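## Task

Pick up the packing tape roll sitting on the cart's upper tray and slide it onto the shaft of a wall peg facing the supply shelving so that the peg's end pokes out through the roll. The robot must not tip over or finish leaning, or the task fails.

## Robot and tools

ROBOT. A Dexmate Vega: a three-wheeled mobile base carrying a Z-folding torso (thigh, shank, chest joints torso_hip_rad, torso_knee_rad, torso_waist_rad), a head with a camera, and two seven-joint arms with two-finger grippers. The chest's forward lean equals knee - hip - waist. Presets (hip, knee, waist): stand 0.469, 1.617, 1.048 (the start); stand_high 0.78, 1.57, 0.44; lean_20 0.52, 1.05, 0.18; lean_45 0.52, 1.05, -0.26; low_lean_45 0, 0, -0.79. Fold the arms before low_lean_45. Arm fold, in key order shoulder pitch, shoulder yaw, upper-arm roll, elbow, forearm roll, wrist pitch, wrist yaw: left 1, 0.5, -0.6, -2.5, 0, -0.9, 0; right -1, -0.5, 0.6, -2.5, 0, 0.9, 0. Sign quirks: right_shoulder_pitch_rad and right_wrist_pitch_rad tip down when negative; left ones when positive. Grippers: 0 is shut, up to 0.785 rad per finger; pad gap at the hand point is roughly 0.24 x angle - 0.002 m. The gripper angle does not prove a grasp.

FRAMES. Base frame: origin on the floor at the turning point, x forward, y left, z up, metres. left_hand and right_hand are reported in it; the hand point sits between the fingers, 0.033 m back from the closed tips; fingers along the hand's z, closing along its y, camera on its back (-x). Odometry frame is the base frame at scene start; base_odometry counts wheel turns only (slip counts as motion), heading in rad, left positive.

move. One action per call, plus optional cameras (list of head_camera, left_wrist_camera, right_wrist_camera, or all; [] for none). With no action it just reports state and images. An action uses base and/or joints (optionally speeds, min_time_s), or target by itself.
- base: one key only, a relative offset from the current spot. translate_m (metres, forward +, -2 to 2), strafe_m (metres, left +, -2 to 2, heading may drift ~0.02 rad), rotate_rad (radians, counter-clockwise +, -3.2 to 3.2). Front wheels first steer toward a new direction (up to 1.1 s).
- joints: a dict of absolute targets in radians by joint name, each within its own limit (e.g. torso_hip_rad 0 to 1.57, grippers 0 to 0.785, head_pan_rad -2.792 to 2.792). Unnamed joints keep their last goal.
- target: a single absolute hand pose for one arm: side ("left"/"right"), x, y, z in metres in the base frame (-3 to 3), pitch_deg (90 fingers down, 0 level, -30 to 95), heading_deg (0 forward, counter-clockwise +), roll_deg (default 0, jaw line level; + is clockwise viewed from behind the hand), heading and roll -360 to 360; optional line_only true to demand a straight path. Roll r and r+180 are equivalent. It is checked against the robot's own body only, never the scene; the robot must be still. Straight paths up to 45 cm, otherwise an arc that may swing the elbow wide or flip the hand. If a long move reports "short (part of ...)", resend it.
- speeds: lower caps for this action only: translate_m and strafe_m 0.04 to 0.3 m/s, rotate_rad 0.1 to 0.6 rad/s.
- min_time_s: 0.1 to 8 s, a minimum duration for each arm and head motion.

wait: seconds 0 to 10, plus cameras; commands nothing. zoom_image: camera and region [x0, y0, x1, y1] in pixels from the top-left, at most 504 by 504, on that camera's latest image. finished_scene: scene (the current scene's number); irreversible, and the hung roll must stay put afterwards.

RESULTS. "move" reads done, or the worst status. base_status, joint_status, left_hand_status, right_hand_status: done; off_target (resting away, may still push); contact_stop (an arm strained ~0.6 s; its whole group, meaning torso or that arm, halts and forgets targets); time_out; reached (within 10 mm and 2 degrees); short (with the error); refused (with reason; nothing moved, and later move/wait/finished_scene calls in that reply are skipped); not_followed or "joint command not followed"/"pose unreachable" (collision check held the arm); unfinished. on_its_own lists uncommanded behaviour. turned_by_wheels and turned_by_imu give rotation since the last result; an IMU turn beyond 0.03 rad after a straight or sideways drive means the base likely bumped something. base_tilt gives forward/right lean in degrees (about 2 degrees bias). A "pictures" line orders the images, which may lag the state slightly. Also reported: joint torques, motor temperatures, MOTOR HOT, TORQUE FAULT, OVER-TEMPERATURE FAULT and limit_stop_at_motor_heat (resend that target).

CAUTIONS. The robot holds its last command while the reply is being written. The base does not stop on furniture; it stalls or slips, so a time_out means it was blocked. A forward-heavy posture can jam a front wheel; a turn on the spot may free it. Nothing prevents tipping, and a fallen robot is done. Keep the arms from striking or squeezing each other, including a gripper closing on the other hand's fingers. Joint commands are not guarded against hitting the torso, head or base; in lean postures straight-down arms hit the base. Move an arm off anything it stopped against right away, as pressing heats motors; at 80 °C the arm shuts down for 30 to 60 s. Contact torque at a joint's limit (shoulder 130, upper-arm roll and elbow 69.6, forearm and wrist 21.7 N m; held weight counts) freezes that arm 10 s. Carry at most about 4 kg; objects sag ~0.02 m in the soft fingers. Squeeze gently: hard squeezes can eject wide objects, thin ones slip. Avoid drops, slams, hard pushes and anything falling far. Head pans freely only with head_tilt_rad at or below 0 and head_camera_tilt_rad between -1.1 and 0.9. Loose items can get pushed briefly by outside disturbances.

Each tool is called after "Request:" as name([rows], argument=value, ...), one row to a line, values as JSON.

## Session

Request:
move()

Scene clock: 0.00 s.
Joint torques (N m): no reading
Motor temperatures (°C): left_arm=[34 34 35 33 38 37 39] | right_arm=[33 32 39 34 36 34 39]
base_odometry: x=+0.000 y=+0.000 heading=+0.000
turned_by_wheels: +0.000
turned_by_imu: +0.000
base_tilt: forward=-0.7 right=-0.8
base_status: not commanded
joint_positions: torso_hip_rad=+0.469 torso_knee_rad=+1.617 torso_waist_rad=+1.048 left_shoulder_pitch_rad=+2.205 left_shoulder_yaw_rad=+0.020 left_upper_arm_roll_rad=+0.008 left_elbow_rad=-1.113 left_forearm_roll_rad=-0.008 left_wrist_pitch_rad=-0.504 left_wrist_yaw_rad=-0.013 left_gripper_rad=+0.005 right_shoulder_pitch_rad=-2.193 right_shoulder_yaw_rad=-0.017 right_upper_arm_roll_rad=+0.009 right_elbow_rad=-1.118 right_forearm_roll_rad=+0.011 right_wrist_pitch_rad=+0.500 right_wrist_yaw_rad=+0.017 right_gripper_rad=+0.005 head_pan_rad=+0.000 head_tilt_rad=+0.000 head_camera_tilt_rad=+0.000
joint_status: not commanded
chest: x=-0.0111 y=+0.0000 z=+1.4155 quat_wxyz=(+0.999, +0.000, +0.050, +0.000) (m; base frame)
left_hand: x=+0.2024 y=+0.2290 z=+0.6112 quat_wxyz=(+0.427, +0.009, +0.904, -0.006) pitch_deg=+39.4 heading_deg=-1.4 roll_deg=-0.2 back=up (m; base frame)
right_hand: x=+0.2135 y=-0.2389 z=+0.6146 quat_wxyz=(+0.433, -0.004, +0.901, +0.000) pitch_deg=+38.7 heading_deg=+0.3 roll_deg=-0.3 back=up (m; base frame)
pictures: head_camera, left_wrist_camera, right_wrist_camera

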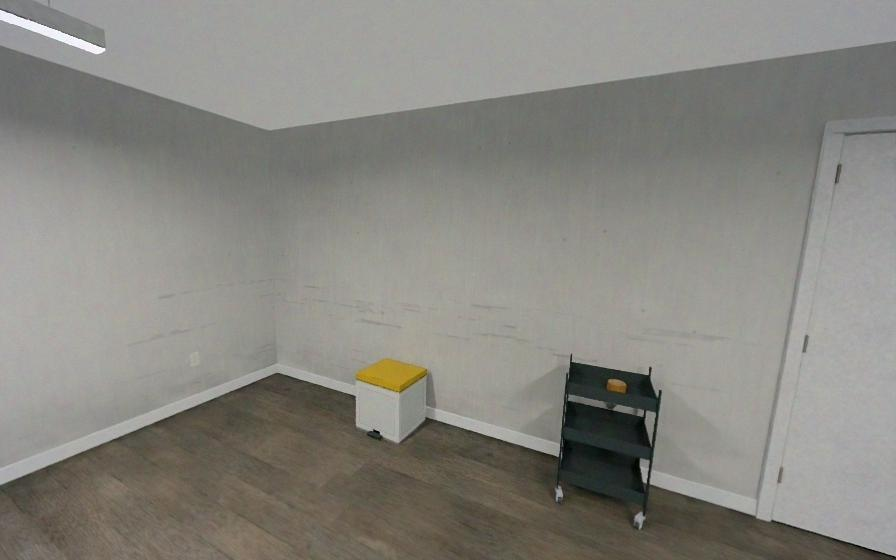

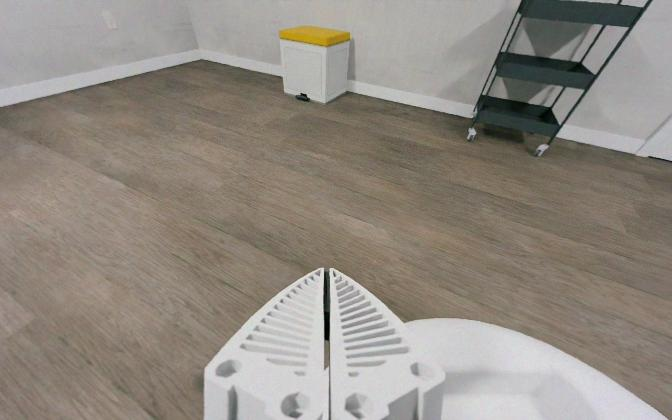

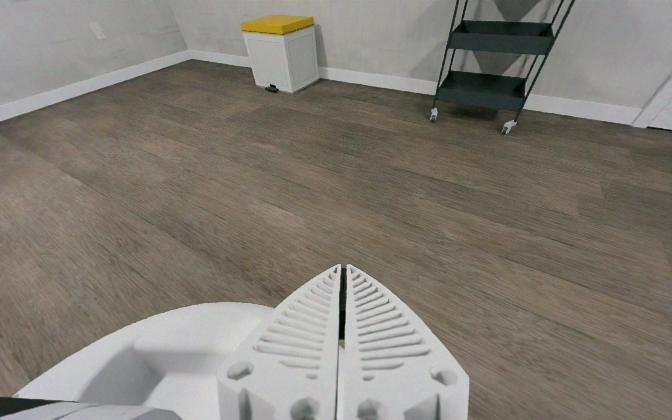

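Request:
zoom_image(camera="head_camera", region=[530, 330, 690, 430])

Request:
move(joints={"head_pan_rad": 1.5}, cameras=["head_camera"])

Request:
move(joints={"head_pan_rad": -1.5}, cameras=["head_camera"])

Request:
move(joints={"head_pan_rad": -2.75}, cameras=["head_camera"])

Scaled by 3.150 from the camera's 896x560 image, which has a finer 960x600 frame.

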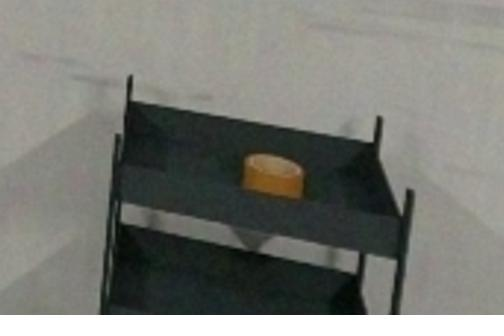

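Scene clock: 5.63 s.
Joint torques (N m): left_arm=[6.1 -0.21 0.76 -2.27 -0.48 -2.88 -0.06] | right_arm=[-4.38 1.38 0.03 -3.06 -0.13 1.81 -0.07]
Motor temperatures (°C): left_arm=[34 34 35 33 38 37 39] | right_arm=[33 32 39 34 36 34 39]
move: done
base_odometry: x=+0.000 y=+0.000 heading=+0.000
turned_by_wheels: +0.000
turned_by_imu: +0.000
base_tilt: forward=-0.4 right=-0.8
base_status: not commanded
joint_positions: torso_hip_rad=+0.469 torso_knee_rad=+1.617 torso_waist_rad=+1.048 left_shoulder_pitch_rad=+2.205 left_shoulder_yaw_rad=+0.020 left_upper_arm_roll_rad=+0.008 left_elbow_rad=-1.113 left_forearm_roll_rad=-0.008 left_wrist_pitch_rad=-0.504 left_wrist_yaw_rad=-0.013 left_gripper_rad=+0.005 right_shoulder_pitch_rad=-2.193 right_shoulder_yaw_rad=-0.017 right_upper_arm_roll_rad=+0.009 right_elbow_rad=-1.118 right_forearm_roll_rad=+0.011 right_wrist_pitch_rad=+0.500 right_wrist_yaw_rad=+0.017 right_gripper_rad=+0.005 head_pan_rad=+1.499 head_tilt_rad=+0.000 head_camera_tilt_rad=+0.000
joint_status: all done
chest: x=-0.0111 y=+0.0000 z=+1.4155 quat_wxyz=(+0.999, +0.000, +0.050, +0.000) (m; base frame)
left_hand: x=+0.2024 y=+0.2290 z=+0.6112 quat_wxyz=(+0.427, +0.009, +0.904, -0.006) pitch_deg=+39.4 heading_deg=-1.4 roll_deg=-0.2 back=up (m; base frame)
right_hand: x=+0.2135 y=-0.2389 z=+0.6146 quat_wxyz=(+0.433, -0.004, +0.901, +0.000) pitch_deg=+38.7 heading_deg=+0.3 roll_deg=-0.3 back=up (m; base frame)
pictures: head_camera
camera_calibration:
head_camera: T_world_to_cam=[[0.993278, -0.093671, -0.0680097, 0.202422], [-0.0717846, -0.0375335, -0.996714, 1.50926], [0.0908106, 0.994895, -0.0440054, 0.0357149], [0, 0, 0, 1]] pos_world=[-0.0959633, 0.0400764, 1.51964]

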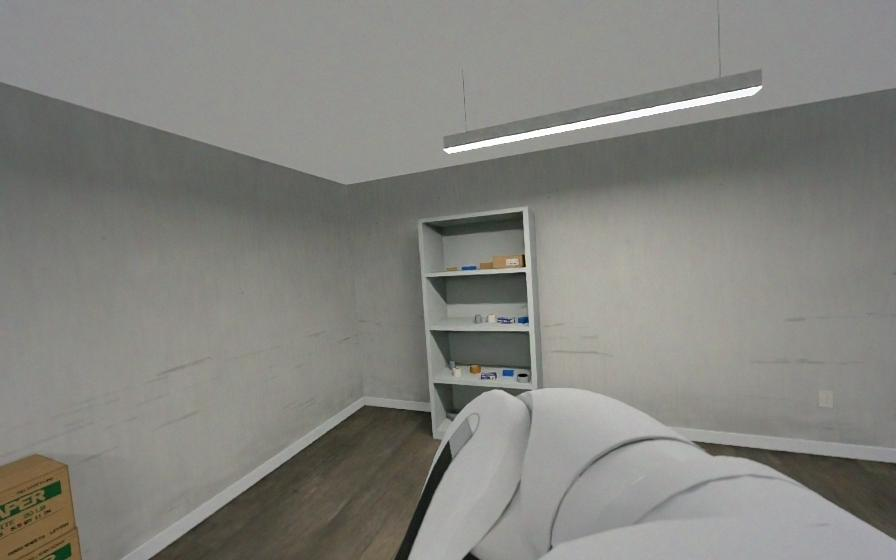

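Scene clock: 8.30 s.
Joint torques (N m): left_arm=[7.19 -0.41 -0.37 -1.84 -0.67 -1.57 0.02] | right_arm=[-6.87 1.07 -0.28 -3.28 -0.16 2.21 -0.16]
Motor temperatures (°C): left_arm=[34 34 35 33 38 37 39] | right_arm=[33 32 39 34 36 34 39]
move: done
base_odometry: x=+0.000 y=+0.000 heading=+0.000
turned_by_wheels: +0.000
turned_by_imu: +0.000
base_tilt: forward=-0.6 right=-0.8
base_status: not commanded
joint_positions: torso_hip_rad=+0.469 torso_knee_rad=+1.617 torso_waist_rad=+1.048 left_shoulder_pitch_rad=+2.205 left_shoulder_yaw_rad=+0.020 left_upper_arm_roll_rad=+0.008 left_elbow_rad=-1.113 left_forearm_roll_rad=-0.008 left_wrist_pitch_rad=-0.504 left_wrist_yaw_rad=-0.013 left_gripper_rad=+0.005 right_shoulder_pitch_rad=-2.193 right_shoulder_yaw_rad=-0.017 right_upper_arm_roll_rad=+0.009 right_elbow_rad=-1.118 right_forearm_roll_rad=+0.011 right_wrist_pitch_rad=+0.500 right_wrist_yaw_rad=+0.017 right_gripper_rad=+0.005 head_pan_rad=-1.499 head_tilt_rad=+0.000 head_camera_tilt_rad=+0.000
joint_status: all done
chest: x=-0.0111 y=+0.0000 z=+1.4155 quat_wxyz=(+0.999, +0.000, +0.050, +0.000) (m; base frame)
left_hand: x=+0.2024 y=+0.2290 z=+0.6112 quat_wxyz=(+0.427, +0.009, +0.904, -0.006) pitch_deg=+39.4 heading_deg=-1.4 roll_deg=-0.2 back=up (m; base frame)
right_hand: x=+0.2135 y=-0.2389 z=+0.6146 quat_wxyz=(+0.433, -0.004, +0.901, +0.000) pitch_deg=+38.7 heading_deg=+0.3 roll_deg=-0.3 back=up (m; base frame)
pictures: head_camera
camera_calibration:
head_camera: T_world_to_cam=[[-0.990168, -0.0489895, 0.131022, -0.24786], [-0.132718, 0.0331224, -0.9906, 1.49543], [0.0441893, -0.99825, -0.0392986, 0.0250985], [0, 0, 0, 1]] pos_world=[-0.0480605, -0.0366203, 1.51484]

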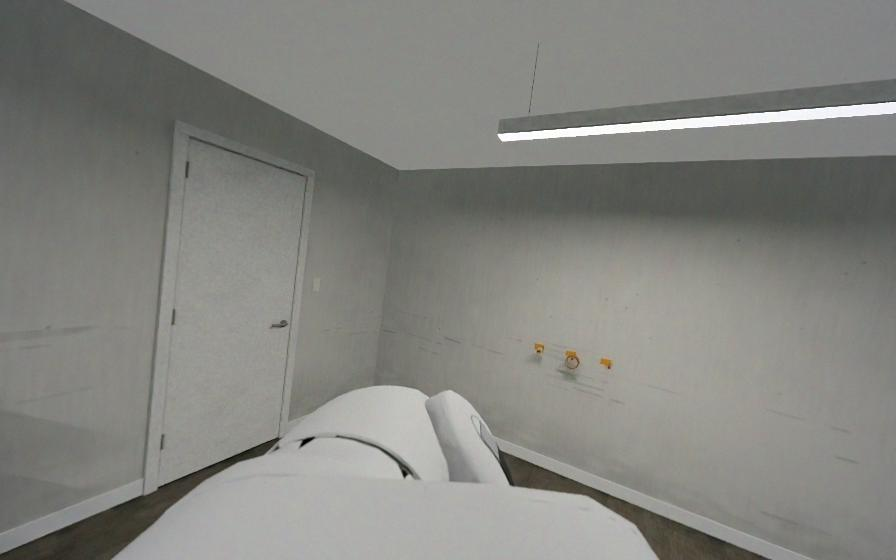

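Scene clock: 9.80 s.
Joint torques (N m): left_arm=[3.45 0.64 1.37 -3.57 0.11 -1.57 0.63] | right_arm=[-4.91 1.34 0.24 -3.62 0 2.47 0.07]
Motor temperatures (°C): left_arm=[34 34 35 33 38 37 39] | right_arm=[33 32 39 34 36 34 39]
move: done
base_odometry: x=+0.000 y=+0.000 heading=+0.000
turned_by_wheels: +0.000
turned_by_imu: +0.000
base_tilt: forward=-0.5 right=-0.8
base_status: not commanded
joint_positions: torso_hip_rad=+0.469 torso_knee_rad=+1.617 torso_waist_rad=+1.048 left_shoulder_pitch_rad=+2.205 left_shoulder_yaw_rad=+0.020 left_upper_arm_roll_rad=+0.008 left_elbow_rad=-1.113 left_forearm_roll_rad=-0.008 left_wrist_pitch_rad=-0.504 left_wrist_yaw_rad=-0.013 left_gripper_rad=+0.005 right_shoulder_pitch_rad=-2.193 right_shoulder_yaw_rad=-0.017 right_upper_arm_roll_rad=+0.009 right_elbow_rad=-1.118 right_forearm_roll_rad=+0.011 right_wrist_pitch_rad=+0.500 right_wrist_yaw_rad=+0.017 right_gripper_rad=+0.005 head_pan_rad=-2.749 head_tilt_rad=+0.000 head_camera_tilt_rad=+0.000
joint_status: all done
chest: x=-0.0111 y=+0.0000 z=+1.4155 quat_wxyz=(+0.999, +0.000, +0.050, +0.000) (m; base frame)
left_hand: x=+0.2024 y=+0.2290 z=+0.6112 quat_wxyz=(+0.427, +0.009, +0.904, -0.006) pitch_deg=+39.4 heading_deg=-1.4 roll_deg=-0.2 back=up (m; base frame)
right_hand: x=+0.2135 y=-0.2389 z=+0.6146 quat_wxyz=(+0.433, -0.004, +0.901, +0.000) pitch_deg=+38.7 heading_deg=+0.3 roll_deg=-0.3 back=up (m; base frame)
pictures: head_camera
camera_calibration:
head_camera: T_world_to_cam=[[-0.356301, 0.931933, 0.0674599, -0.104082], [-0.0788589, 0.041948, -0.996003, 1.5077], [-0.931037, -0.360197, 0.058545, -0.196314], [0, 0, 0, 1]] pos_world=[-0.100964, -0.0369594, 1.52019]

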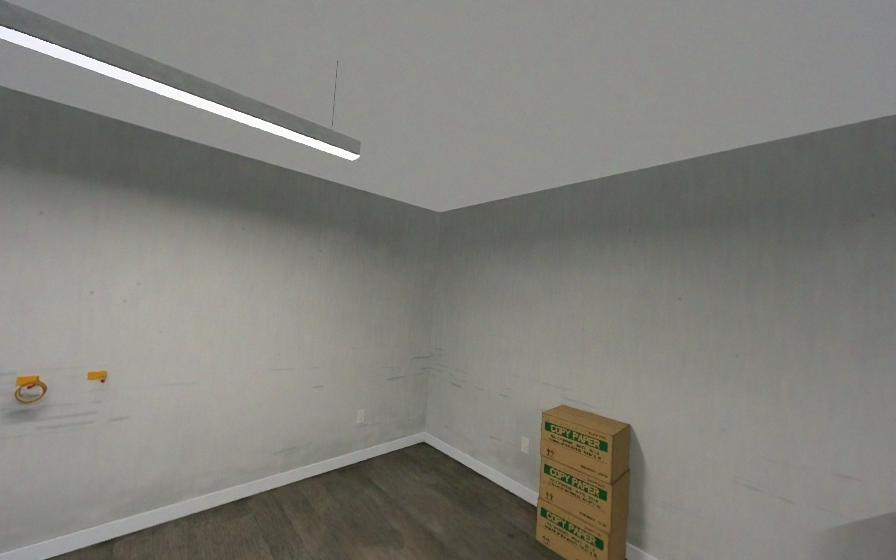

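Request:
move(base={"rotate_rad": -0.5}, joints={"head_pan_rad": -1.45}, cameras=["head_camera"])

Request:
zoom_image(camera="head_camera", region=[380, 320, 520, 420])

Request:
move(base={"translate_m": 1.1}, joints={"head_pan_rad": 0, "head_camera_tilt_rad": 0.6, "right_gripper_rad": 0.3})

Scene clock: 81.10 s.
Joint torques (N m): left_arm=[6.88 1.64 0.3 -2.32 0.3 -2.56 0.24] | right_arm=[-5.09 1.87 -0.14 -1.41 0.04 2.17 -0.01]
Motor temperatures (°C): left_arm=[34 34 35 33 38 37 39] | right_arm=[33 32 39 34 36 34 38]
move: done
base_odometry: x=+0.001 y=+0.000 heading=-0.501
turned_by_wheels: -0.501
turned_by_imu: -0.499
base_tilt: forward=-0.7 right=-0.8
base_status: done
joint_positions: torso_hip_rad=+0.469 torso_knee_rad=+1.617 torso_waist_rad=+1.048 left_shoulder_pitch_rad=+2.205 left_shoulder_yaw_rad=+0.020 left_upper_arm_roll_rad=+0.008 left_elbow_rad=-1.113 left_forearm_roll_rad=-0.008 left_wrist_pitch_rad=-0.504 left_wrist_yaw_rad=-0.013 left_gripper_rad=+0.005 right_shoulder_pitch_rad=-2.193 right_shoulder_yaw_rad=-0.017 right_upper_arm_roll_rad=+0.009 right_elbow_rad=-1.118 right_forearm_roll_rad=+0.011 right_wrist_pitch_rad=+0.500 right_wrist_yaw_rad=+0.017 right_gripper_rad=+0.005 head_pan_rad=-1.451 head_tilt_rad=+0.000 head_camera_tilt_rad=+0.000
joint_status: all done
chest: x=-0.0111 y=+0.0000 z=+1.4155 quat_wxyz=(+0.999, +0.000, +0.050, +0.000) (m; base frame)
left_hand: x=+0.2024 y=+0.2290 z=+0.6112 quat_wxyz=(+0.427, +0.009, +0.904, -0.006) pitch_deg=+39.4 heading_deg=-1.4 roll_deg=-0.2 back=up (m; base frame)
right_hand: x=+0.2135 y=-0.2389 z=+0.6146 quat_wxyz=(+0.433, -0.004, +0.901, +0.000) pitch_deg=+38.7 heading_deg=+0.3 roll_deg=-0.3 back=up (m; base frame)
pictures: head_camera
camera_calibration:
head_camera: T_world_to_cam=[[-0.986607, -0.0975292, 0.130743, -0.247212], [-0.134365, 0.0315143, -0.990431, 1.4951], [0.0924757, -0.994734, -0.0441967, 0.0361688], [0, 0, 0, 1]] pos_world=[-0.0463563, -0.0352492, 1.51472]

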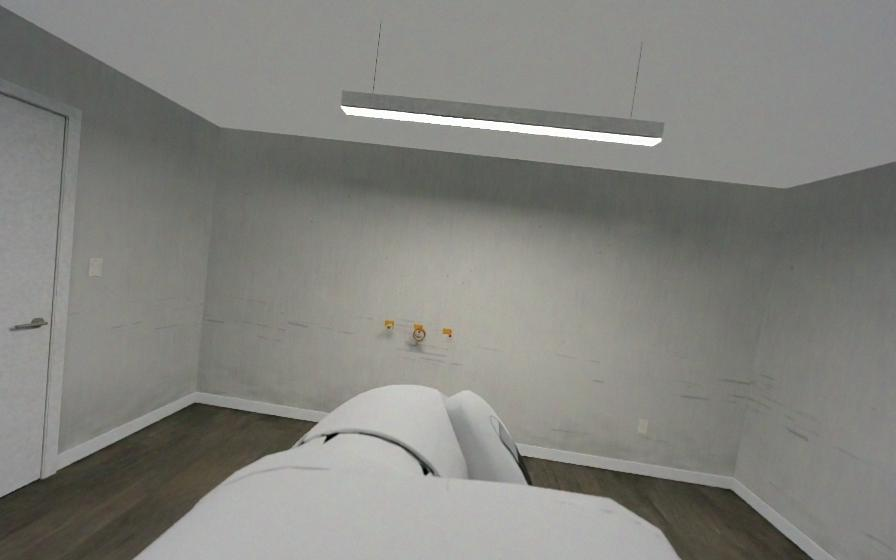

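Scaled by 3.600 from the camera's 896x560 image, which has a finer 960x600 frame.

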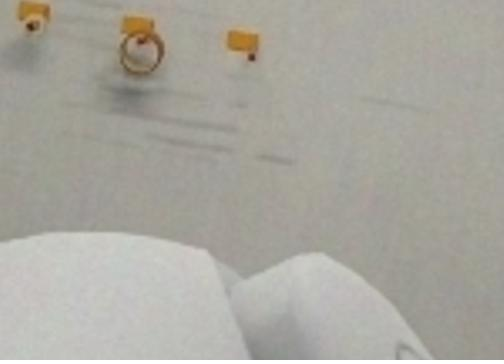

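Scene clock: 86.77 s.
Joint torques (N m): left_arm=[6.12 0.77 2.46 -1.77 -0.27 -1.77 -0.02] | right_arm=[-5.33 0.34 -0.12 -2.26 -0.01 2.79 -0.21]
Motor temperatures (°C): left_arm=[34 34 35 33 38 37 39] | right_arm=[33 32 39 34 36 34 38]
move: done
base_odometry: x=+0.964 y=-0.530 heading=-0.502
turned_by_wheels: -0.002
turned_by_imu: -0.008
base_tilt: forward=-0.6 right=-0.9
base_status: done
joint_positions: torso_hip_rad=+0.469 torso_knee_rad=+1.617 torso_waist_rad=+1.048 left_shoulder_pitch_rad=+2.205 left_shoulder_yaw_rad=+0.020 left_upper_arm_roll_rad=+0.008 left_elbow_rad=-1.113 left_forearm_roll_rad=-0.008 left_wrist_pitch_rad=-0.504 left_wrist_yaw_rad=-0.013 left_gripper_rad=+0.005 right_shoulder_pitch_rad=-2.193 right_shoulder_yaw_rad=-0.017 right_upper_arm_roll_rad=+0.009 right_elbow_rad=-1.118 right_forearm_roll_rad=+0.011 right_wrist_pitch_rad=+0.500 right_wrist_yaw_rad=+0.017 right_gripper_rad=+0.300 head_pan_rad=-0.001 head_tilt_rad=+0.000 head_camera_tilt_rad=+0.599
joint_status: all done
chest: x=-0.0111 y=+0.0000 z=+1.4155 quat_wxyz=(+0.999, +0.000, +0.050, +0.000) (m; base frame)
left_hand: x=+0.2024 y=+0.2290 z=+0.6112 quat_wxyz=(+0.427, +0.009, +0.904, -0.006) pitch_deg=+39.4 heading_deg=-1.4 roll_deg=-0.2 back=up (m; base frame)
right_hand: x=+0.2135 y=-0.2389 z=+0.6146 quat_wxyz=(+0.433, -0.004, +0.901, +0.000) pitch_deg=+38.7 heading_deg=+0.3 roll_deg=-0.3 back=up (m; base frame)
pictures: head_camera, left_wrist_camera, right_wrist_camera
camera_calibration:
head_camera: T_world_to_cam=[[0.00258897, -0.999254, 0.0385302, -0.033058], [-0.670186, -0.0303306, -0.741573, 1.08416], [0.742188, -0.0239025, -0.669765, 1.01437], [0, 0, 0, 1]] pos_world=[-0.02618, 0.0240961, 1.48465]
left_wrist_camera: T_world_to_cam=[[-0.0319735, -0.997481, 0.0633162, 0.188866], [-0.712089, -0.0217191, -0.701753, 0.633477], [0.70136, -0.0675243, -0.709601, 0.457319], [0, 0, 0, 1]] pos_world=[0.136385, 0.233029, 0.7571]
right_wrist_camera: T_world_to_cam=[[0.0417356, -0.998831, -0.0244052, -0.228086], [-0.709878, -0.0124553, -0.704214, 0.634475], [0.703087, 0.0467156, -0.709568, 0.453806], [0, 0, 0, 1]] pos_world=[0.140854, -0.241117, 0.763246]

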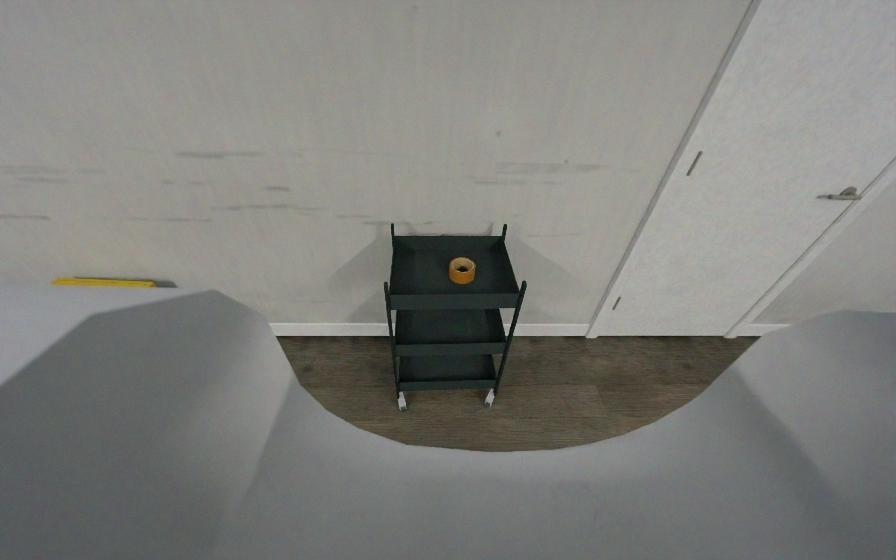

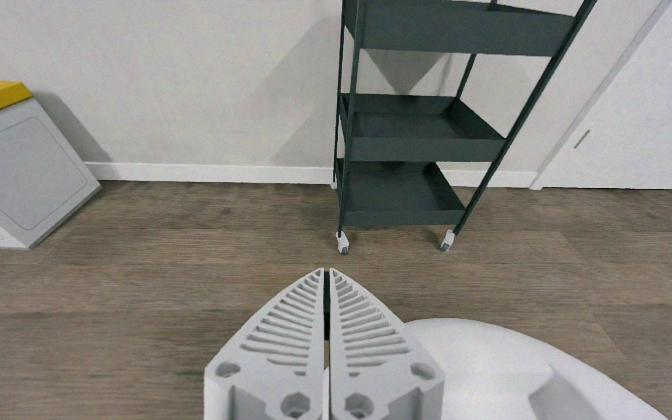

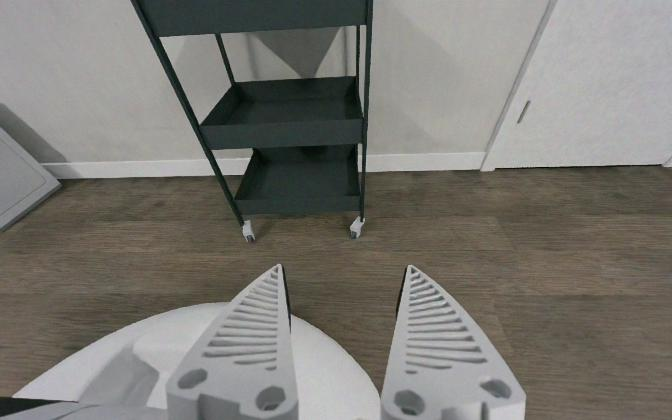

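Request:
zoom_image(camera="head_camera", region=[376, 214, 536, 314])

Scaled by 3.150 from the camera's 896x560 image, which has a finer 960x600 frame.

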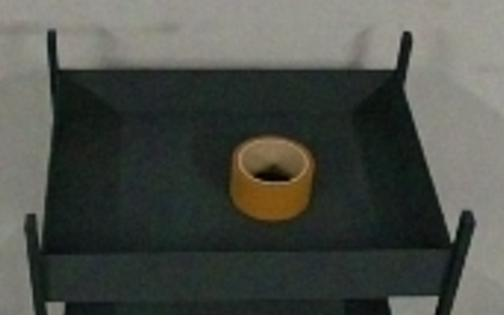

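Request:
move(joints={"torso_waist_rad": 0.75}, cameras=[])

Request:
move(target={"side": "right", "x": 0.5, "y": -0.11, "z": 0.92, "pitch_deg": 60, "heading_deg": 0})

Scene clock: 119.60 s.
Joint torques (N m): left_arm=[12.14 0.33 2.39 -0.04 0.47 -1.26 0.56] | right_arm=[-12.17 0.46 0.04 -0.74 0.05 1.73 0.01]
Motor temperatures (°C): left_arm=[34 34 35 33 38 37 39] | right_arm=[33 32 39 34 36 34 38]
move: done
base_odometry: x=+0.964 y=-0.530 heading=-0.502
turned_by_wheels: +0.000
turned_by_imu: +0.000
base_tilt: forward=-0.7 right=-0.8
base_status: not commanded
joint_positions: torso_hip_rad=+0.469 torso_knee_rad=+1.617 torso_waist_rad=+0.750 left_shoulder_pitch_rad=+2.205 left_shoulder_yaw_rad=+0.020 left_upper_arm_roll_rad=+0.008 left_elbow_rad=-1.113 left_forearm_roll_rad=-0.008 left_wrist_pitch_rad=-0.504 left_wrist_yaw_rad=-0.013 left_gripper_rad=+0.005 right_shoulder_pitch_rad=-2.193 right_shoulder_yaw_rad=-0.017 right_upper_arm_roll_rad=+0.009 right_elbow_rad=-1.118 right_forearm_roll_rad=+0.011 right_wrist_pitch_rad=+0.500 right_wrist_yaw_rad=+0.017 right_gripper_rad=+0.300 head_pan_rad=-0.001 head_tilt_rad=+0.000 head_camera_tilt_rad=+0.599
joint_status: all done
chest: x=+0.1212 y=+0.0000 z=+1.3999 quat_wxyz=(+0.980, +0.000, +0.198, +0.000) (m; base frame)
left_hand: x=+0.0893 y=+0.2290 z=+0.5684 quat_wxyz=(+0.288, +0.008, +0.958, -0.007) pitch_deg=+56.5 heading_deg=-1.9 roll_deg=-0.9 back=up (m; base frame)
right_hand: x=+0.1010 y=-0.2389 z=+0.5684 quat_wxyz=(+0.294, -0.004, +0.956, +0.001) pitch_deg=+55.8 heading_deg=+0.4 roll_deg=-0.1 back=up (m; base frame)
pictures: none
No camera images: "cameras" was empty.

Scene clock: 119.90 s.
Joint torques (N m): left_arm=[16.08 0.38 2.59 -1.57 -0.86 -2.06 0.31] | right_arm=[-10.66 1.17 -0.43 -0.71 0.06 2.41 0.09]
Motor temperatures (°C): left_arm=[34 34 35 33 38 37 39] | right_arm=[33 32 39 34 36 34 38]
move: refused
base_odometry: x=+0.964 y=-0.530 heading=-0.502
turned_by_wheels: +0.000
turned_by_imu: +0.000
base_tilt: forward=-0.4 right=-0.7
base_status: not commanded
joint_positions: torso_hip_rad=+0.469 torso_knee_rad=+1.617 torso_waist_rad=+0.750 left_shoulder_pitch_rad=+2.205 left_shoulder_yaw_rad=+0.020 left_upper_arm_roll_rad=+0.008 left_elbow_rad=-1.113 left_forearm_roll_rad=-0.008 left_wrist_pitch_rad=-0.504 left_wrist_yaw_rad=-0.013 left_gripper_rad=+0.005 right_shoulder_pitch_rad=-2.193 right_shoulder_yaw_rad=-0.017 right_upper_arm_roll_rad=+0.009 right_elbow_rad=-1.118 right_forearm_roll_rad=+0.011 right_wrist_pitch_rad=+0.500 right_wrist_yaw_rad=+0.017 right_gripper_rad=+0.300 head_pan_rad=-0.001 head_tilt_rad=+0.000 head_camera_tilt_rad=+0.599
joint_status: not commanded
chest: x=+0.1212 y=+0.0000 z=+1.3999 quat_wxyz=(+0.980, +0.000, +0.198, +0.000) (m; base frame)
left_hand: x=+0.0893 y=+0.2290 z=+0.5684 quat_wxyz=(+0.288, +0.008, +0.958, -0.007) pitch_deg=+56.5 heading_deg=-1.9 roll_deg=-0.9 back=up (m; base frame)
right_hand: x=+0.1010 y=-0.2389 z=+0.5684 quat_wxyz=(+0.294, -0.004, +0.956, +0.001) pitch_deg=+55.8 heading_deg=+0.4 roll_deg=-0.1 back=up (m; base frame)
right_hand_status: refused: neither the straight line nor an arc passes: the way is over 45 cm, too long for a line; the best arc brings the right finger within 1.7 cm of the torso (limit 2.0). Nothing moved.
pictures: head_camera, left_wrist_camera, right_wrist_camera
camera_calibration:
head_camera: T_world_to_cam=[[0.0137827, -0.999254, 0.0360708, -0.0307166], [-0.858314, -0.030329, -0.512227, 0.863078], [0.512939, -0.0239002, -0.858092, 1.19721], [0, 0, 0, 1]] pos_world=[0.12712, 0.0240961, 1.47052]
left_wrist_camera: T_world_to_cam=[[-0.011985, -0.997481, 0.0699129, 0.182429], [-0.886689, -0.0217175, -0.461857, 0.402109], [0.462211, -0.0675263, -0.884195, 0.626829], [0, 0, 0, 1]] pos_world=[0.0690048, 0.233029, 0.727201]
right_wrist_camera: T_world_to_cam=[[0.0327343, -0.998831, -0.0355752, -0.217257], [-0.885267, -0.0124537, -0.464916, 0.40371], [0.46393, 0.0467123, -0.88464, 0.623845], [0, 0, 0, 1]] pos_world=[0.0750824, -0.241117, 0.73184]

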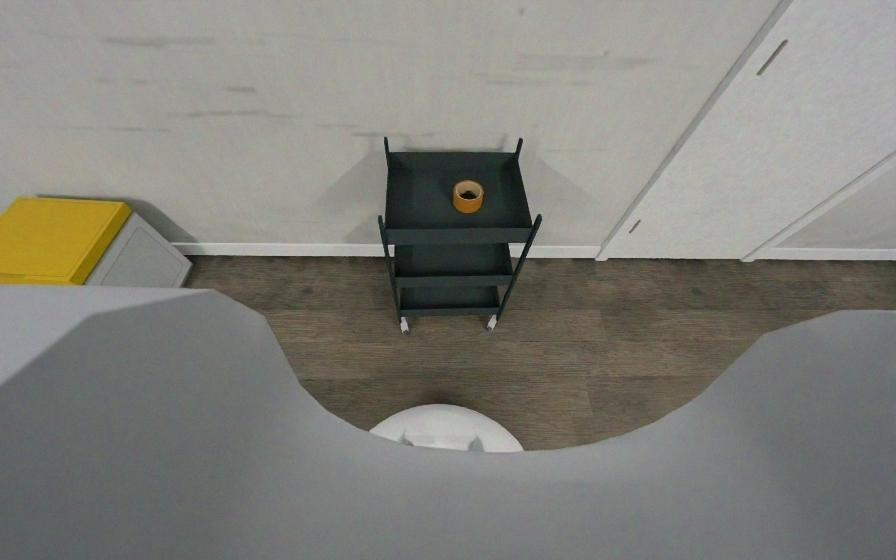

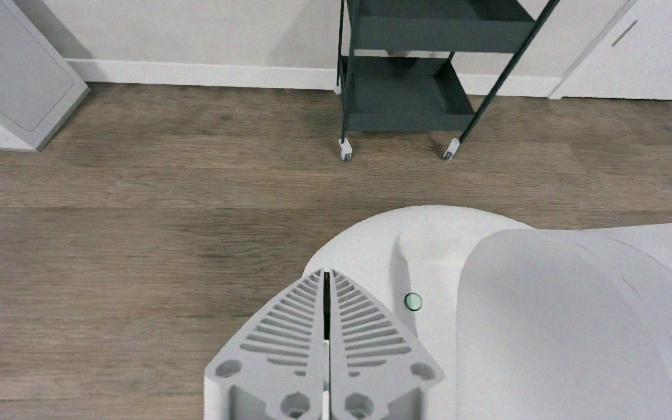

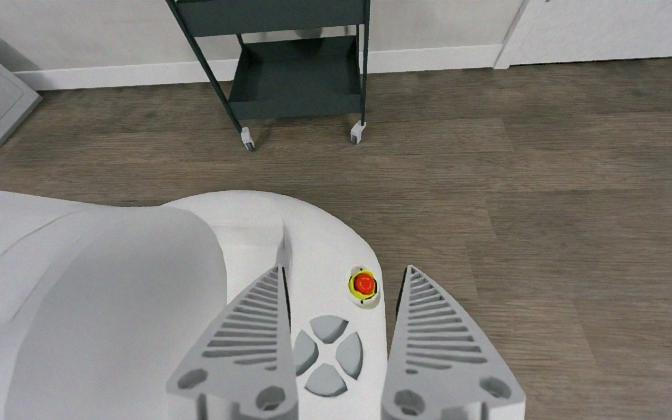

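Request:
move(target={"side": "right", "x": 0.40, "y": -0.27, "z": 0.85, "pitch_deg": 60, "heading_deg": 0}, cameras=[])

Request:
move(target={"side": "right", "x": 0.5, "y": -0.11, "z": 0.92, "pitch_deg": 60, "heading_deg": 0})

Scene clock: 132.40 s.
Joint torques (N m): left_arm=[14.75 0.25 1.32 -1.01 0.02 -2.23 0.3] | right_arm=[9.86 -1.62 4.62 -6.13 0.75 2.07 -0.34]
Motor temperatures (°C): left_arm=[34 34 35 32 38 37 39] | right_arm=[34 32 39 34 36 34 38]
move: done
base_odometry: x=+0.964 y=-0.530 heading=-0.502
turned_by_wheels: +0.000
turned_by_imu: -0.001
base_tilt: forward=-0.6 right=-0.9
base_status: not commanded
joint_positions: torso_hip_rad=+0.469 torso_knee_rad=+1.617 torso_waist_rad=+0.750 left_shoulder_pitch_rad=+2.205 left_shoulder_yaw_rad=+0.020 left_upper_arm_roll_rad=+0.008 left_elbow_rad=-1.113 left_forearm_roll_rad=-0.008 left_wrist_pitch_rad=-0.504 left_wrist_yaw_rad=-0.013 left_gripper_rad=+0.005 right_shoulder_pitch_rad=-2.024 right_shoulder_yaw_rad=-0.190 right_upper_arm_roll_rad=+0.274 right_elbow_rad=-2.736 right_forearm_roll_rad=+0.664 right_wrist_pitch_rad=-1.365 right_wrist_yaw_rad=-0.345 right_gripper_rad=+0.300 head_pan_rad=-0.001 head_tilt_rad=+0.000 head_camera_tilt_rad=+0.599
joint_status: not commanded
chest: x=+0.1212 y=+0.0000 z=+1.3999 quat_wxyz=(+0.980, +0.000, +0.198, +0.000) (m; base frame)
left_hand: x=+0.0893 y=+0.2290 z=+0.5684 quat_wxyz=(+0.288, +0.008, +0.958, -0.007) pitch_deg=+56.5 heading_deg=-1.9 roll_deg=-0.9 back=up (m; base frame)
right_hand: x=+0.3996 y=-0.2698 z=+0.8496 quat_wxyz=(+0.259, +0.000, +0.966, +0.000) pitch_deg=+60.0 heading_deg=+0.0 roll_deg=+0.1 back=up (m; base frame)
right_hand_status: reached (straight line, planned for 8.0 s): 1 mm and 0.0 deg off.
pictures: none
No camera images: "cameras" was empty.

Scene clock: 142.67 s.
Joint torques (N m): left_arm=[13.23 -0.83 0.2 -0.77 -0.2 -2.21 -0.24] | right_arm=[27.01 -0.31 0.87 -2.22 -1.71 -0.15 -0.05]
Motor temperatures (°C): left_arm=[34 34 34 32 38 37 39] | right_arm=[34 32 39 34 36 34 38]
move: done
base_odometry: x=+0.964 y=-0.530 heading=-0.502
turned_by_wheels: +0.000
turned_by_imu: -0.001
base_tilt: forward=-0.5 right=-0.9
base_status: not commanded
joint_positions: torso_hip_rad=+0.469 torso_knee_rad=+1.617 torso_waist_rad=+0.750 left_shoulder_pitch_rad=+2.205 left_shoulder_yaw_rad=+0.020 left_upper_arm_roll_rad=+0.008 left_elbow_rad=-1.113 left_forearm_roll_rad=-0.008 left_wrist_pitch_rad=-0.504 left_wrist_yaw_rad=-0.013 left_gripper_rad=+0.005 right_shoulder_pitch_rad=+0.460 right_shoulder_yaw_rad=-0.775 right_upper_arm_roll_rad=-2.474 right_elbow_rad=-2.606 right_forearm_roll_rad=-1.129 right_wrist_pitch_rad=-0.561 right_wrist_yaw_rad=+1.345 right_gripper_rad=+0.300 head_pan_rad=-0.001 head_tilt_rad=+0.000 head_camera_tilt_rad=+0.599
joint_status: not commanded
chest: x=+0.1212 y=+0.0000 z=+1.3999 quat_wxyz=(+0.980, +0.000, +0.198, +0.000) (m; base frame)
left_hand: x=+0.0893 y=+0.2290 z=+0.5684 quat_wxyz=(+0.288, +0.008, +0.958, -0.007) pitch_deg=+56.5 heading_deg=-1.9 roll_deg=-0.9 back=up (m; base frame)
right_hand: x=+0.4987 y=-0.1075 z=+0.9195 quat_wxyz=(+0.003, -0.966, +0.000, -0.257) pitch_deg=+60.2 heading_deg=+0.6 roll_deg=+0.6 back=down (m; base frame)
right_hand_status: reached (checked arc [no straight line was possible; over the whole arc the hand travels 1.37 m to end 0.20 m from its start, up to 0.47 m off the straight line; right_upper_arm_roll_rad turns most, 2.75 rad; on the way or at its end the hand turns up to 180 deg from its attitude at the start], planned for 8.9 s): 3 mm and 0.4 deg off.
pictures: head_camera, left_wrist_camera, right_wrist_camera
camera_calibration:
head_camera: T_world_to_cam=[[0.0137827, -0.999254, 0.0360708, -0.0307166], [-0.858314, -0.030329, -0.512227, 0.863078], [0.512939, -0.0239002, -0.858092, 1.19721], [0, 0, 0, 1]] pos_world=[0.12712, 0.0240961, 1.47052]
left_wrist_camera: T_world_to_cam=[[-0.011985, -0.997481, 0.0699129, 0.182429], [-0.886689, -0.0217175, -0.461857, 0.402109], [0.462211, -0.0675263, -0.884195, 0.626829], [0, 0, 0, 1]] pos_world=[0.0690048, 0.233029, 0.727201]
right_wrist_camera: T_world_to_cam=[[0.0218616, 0.999231, -0.0325499, 0.130844], [0.805458, 0.00168345, 0.592651, -0.893311], [0.59225, -0.0391738, -0.804802, 0.597115], [0, 0, 0, 1]] pos_world=[0.363023, -0.105849, 1.01424]

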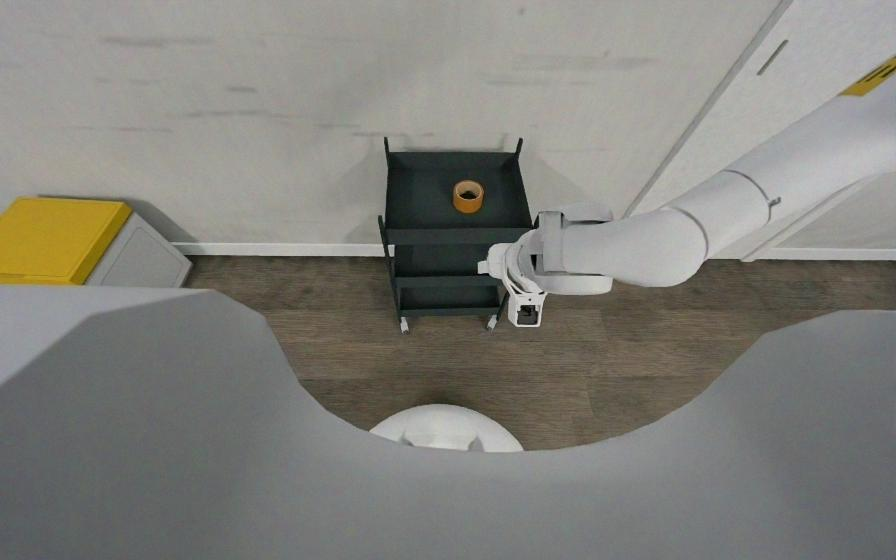

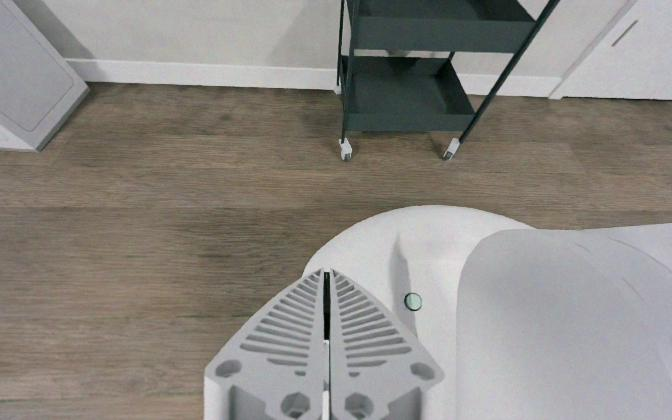

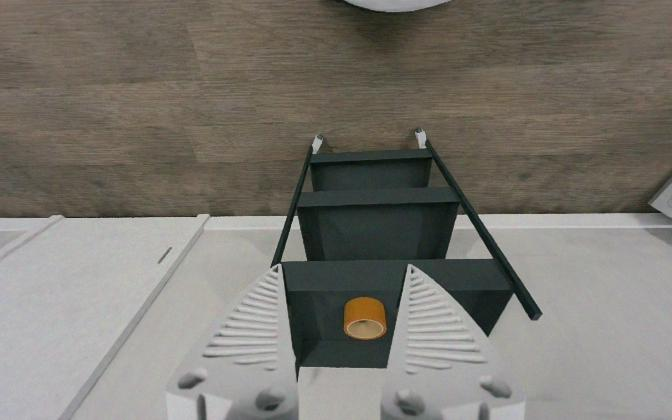

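Request:
move(base={"translate_m": 0.30}, joints={"right_gripper_rad": 0.2}, cameras=["head_camera", "right_wrist_camera"])

Request:
zoom_image(camera="head_camera", region=[340, 200, 600, 400])

Scene clock: 165.93 s.
Joint torques (N m): left_arm=[15.06 -0.25 1.34 -0.18 -0.1 -1.79 0.16] | right_arm=[23.83 -1.51 1.8 -1.53 -1.4 -0.97 -0.08]
Motor temperatures (°C): left_arm=[34 33 34 32 38 37 39] | right_arm=[35 31 39 34 36 33 38]
move: done
base_odometry: x=+1.227 y=-0.675 heading=-0.503
turned_by_wheels: -0.001
turned_by_imu: -0.002
base_tilt: forward=-0.5 right=-0.9
base_status: done
joint_positions: torso_hip_rad=+0.469 torso_knee_rad=+1.617 torso_waist_rad=+0.750 left_shoulder_pitch_rad=+2.205 left_shoulder_yaw_rad=+0.020 left_upper_arm_roll_rad=+0.008 left_elbow_rad=-1.113 left_forearm_roll_rad=-0.008 left_wrist_pitch_rad=-0.504 left_wrist_yaw_rad=-0.013 left_gripper_rad=+0.005 right_shoulder_pitch_rad=+0.464 right_shoulder_yaw_rad=-0.776 right_upper_arm_roll_rad=-2.479 right_elbow_rad=-2.606 right_forearm_roll_rad=-1.132 right_wrist_pitch_rad=-0.560 right_wrist_yaw_rad=+1.348 right_gripper_rad=+0.200 head_pan_rad=-0.001 head_tilt_rad=+0.000 head_camera_tilt_rad=+0.599
joint_status: all done
chest: x=+0.1214 y=+0.0000 z=+1.3999 quat_wxyz=(+0.980, +0.000, +0.198, +0.000) (m; base frame)
left_hand: x=+0.0893 y=+0.2290 z=+0.5684 quat_wxyz=(+0.288, +0.008, +0.958, -0.007) pitch_deg=+56.5 heading_deg=-1.9 roll_deg=-0.9 back=up (m; base frame)
right_hand: x=+0.4999 y=-0.1098 z=+0.9199 quat_wxyz=(+0.000, -0.966, +0.000, -0.259) pitch_deg=+60.0 heading_deg=+0.1 roll_deg=+0.1 back=down (m; base frame)
pictures: head_camera, right_wrist_camera
camera_calibration:
head_camera: T_world_to_cam=[[0.0137854, -0.999254, 0.0360701, -0.0307187], [-0.858403, -0.0303268, -0.512079, 0.863043], [0.512791, -0.0239034, -0.858181, 1.19726], [0, 0, 0, 1]] pos_world=[0.127318, 0.0240961, 1.47052]
right_wrist_camera: T_world_to_cam=[[0.0223043, 0.999049, -0.037469, 0.137401], [0.80372, 0.00437149, 0.594992, -0.895551], [0.59459, -0.0433854, -0.802858, 0.593185], [0, 0, 0, 1]] pos_world=[0.364006, -0.107619, 1.01424]

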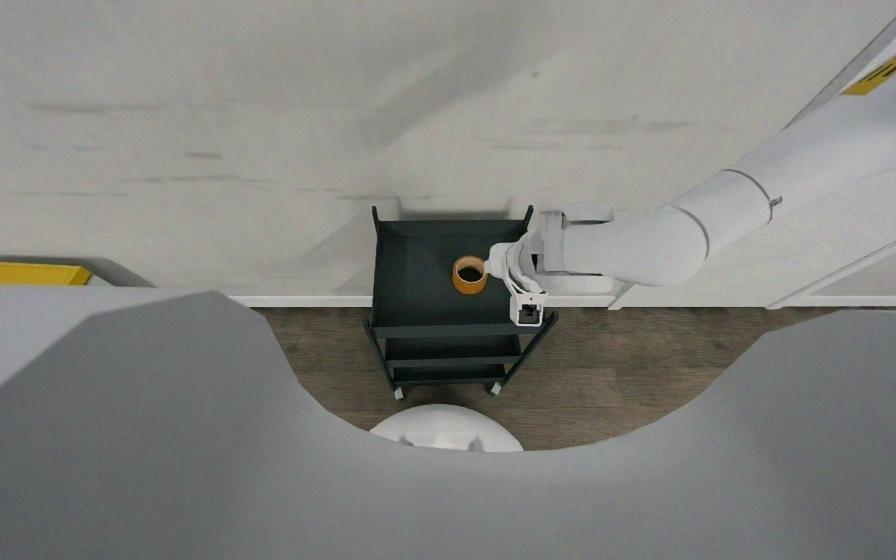

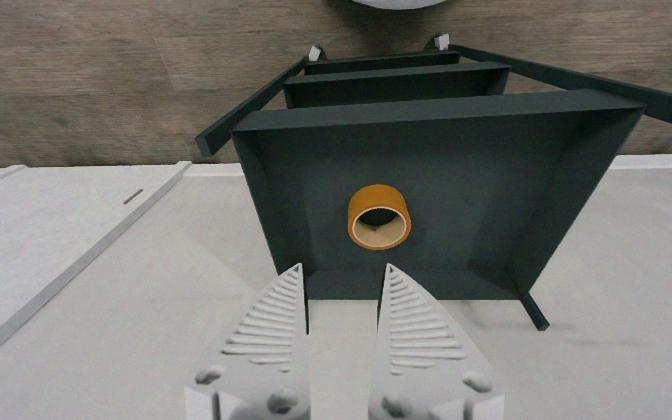

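Scaled by 1.938 from the camera's 896x560 image, which has a finer 960x600 frame.

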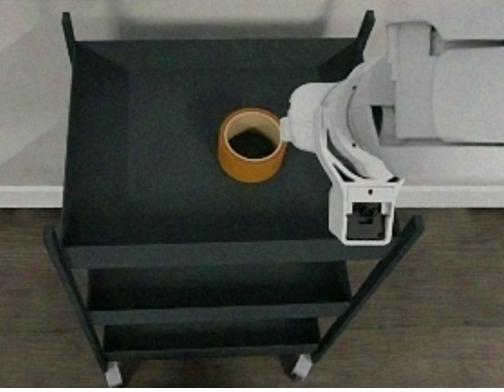

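Request:
move(target={"side": "right", "x": 0.62, "y": -0.104, "z": 0.80, "pitch_deg": 70, "heading_deg": 0, "line_only": true}, cameras=["head_camera", "right_wrist_camera"])

Scene clock: 178.13 s.
Joint torques (N m): left_arm=[14.29 1.77 0.76 -0.63 0.41 -1.55 0.21] | right_arm=[10.76 1.61 9.71 -0.2 0.06 -0.19 -0.02]
Motor temperatures (°C): left_arm=[34 33 34 32 38 37 39] | right_arm=[35 31 39 34 36 33 38]
move: done
base_odometry: x=+1.227 y=-0.675 heading=-0.503
turned_by_wheels: +0.000
turned_by_imu: -0.001
base_tilt: forward=-0.5 right=-0.8
base_status: not commanded
joint_positions: torso_hip_rad=+0.469 torso_knee_rad=+1.617 torso_waist_rad=+0.750 left_shoulder_pitch_rad=+2.205 left_shoulder_yaw_rad=+0.020 left_upper_arm_roll_rad=+0.008 left_elbow_rad=-1.113 left_forearm_roll_rad=-0.008 left_wrist_pitch_rad=-0.504 left_wrist_yaw_rad=-0.013 left_gripper_rad=+0.005 right_shoulder_pitch_rad=+0.341 right_shoulder_yaw_rad=-0.585 right_upper_arm_roll_rad=-2.284 right_elbow_rad=-1.856 right_forearm_roll_rad=-0.688 right_wrist_pitch_rad=-0.096 right_wrist_yaw_rad=+0.870 right_gripper_rad=+0.200 head_pan_rad=-0.001 head_tilt_rad=+0.000 head_camera_tilt_rad=+0.599
joint_status: not commanded
chest: x=+0.1214 y=+0.0000 z=+1.3999 quat_wxyz=(+0.980, +0.000, +0.198, +0.000) (m; base frame)
left_hand: x=+0.0893 y=+0.2290 z=+0.5684 quat_wxyz=(+0.288, +0.008, +0.958, -0.007) pitch_deg=+56.5 heading_deg=-1.9 roll_deg=-0.9 back=up (m; base frame)
right_hand: x=+0.6196 y=-0.1043 z=+0.8006 quat_wxyz=(+0.000, -0.985, +0.000, -0.174) pitch_deg=+69.9 heading_deg=-0.1 roll_deg=-0.1 back=down (m; base frame)
right_hand_status: reached (straight line, planned for 2.7 s): 1 mm and 0.1 deg off.
pictures: head_camera, right_wrist_camera
camera_calibration:
head_camera: T_world_to_cam=[[0.0137854, -0.999254, 0.0360701, -0.0307187], [-0.858403, -0.0303268, -0.512079, 0.863043], [0.512791, -0.0239034, -0.858181, 1.19726], [0, 0, 0, 1]] pos_world=[0.127318, 0.0240961, 1.47052]
right_wrist_camera: T_world_to_cam=[[0.0153537, 0.999001, -0.0419556, 0.132674], [0.894158, 0.00506096, 0.447723, -0.858797], [0.447489, -0.0443891, -0.893187, 0.589841], [0, 0, 0, 1]] pos_world=[0.501916, -0.102012, 0.916909]

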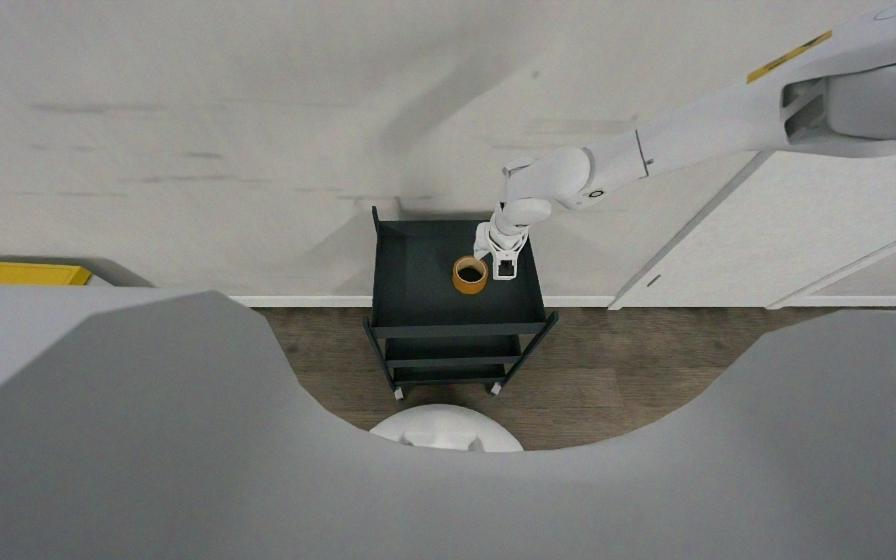

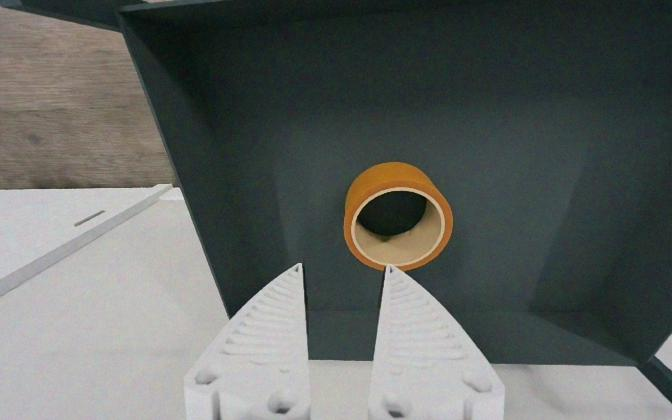

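Request:
zoom_image(camera="right_wrist_camera", region=[280, 140, 480, 290])

Request:
zoom_image(camera="head_camera", region=[430, 230, 550, 320])

Scaled by 2.520 from the camera's 672x420 image, which has a finer 960x600 frame.

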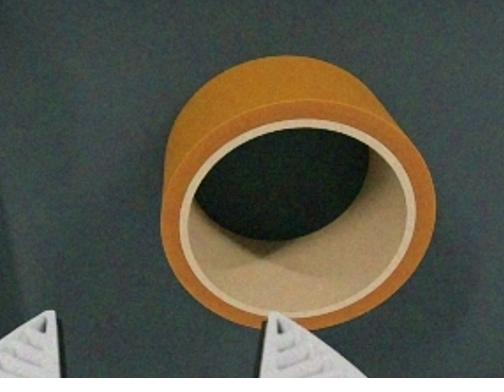

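Scaled by 4.200 from the camera's 896x560 image, which has a finer 960x600 frame.

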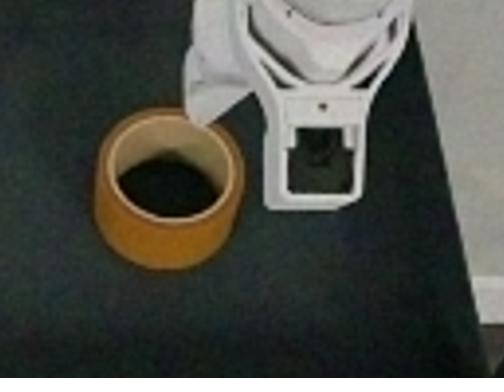

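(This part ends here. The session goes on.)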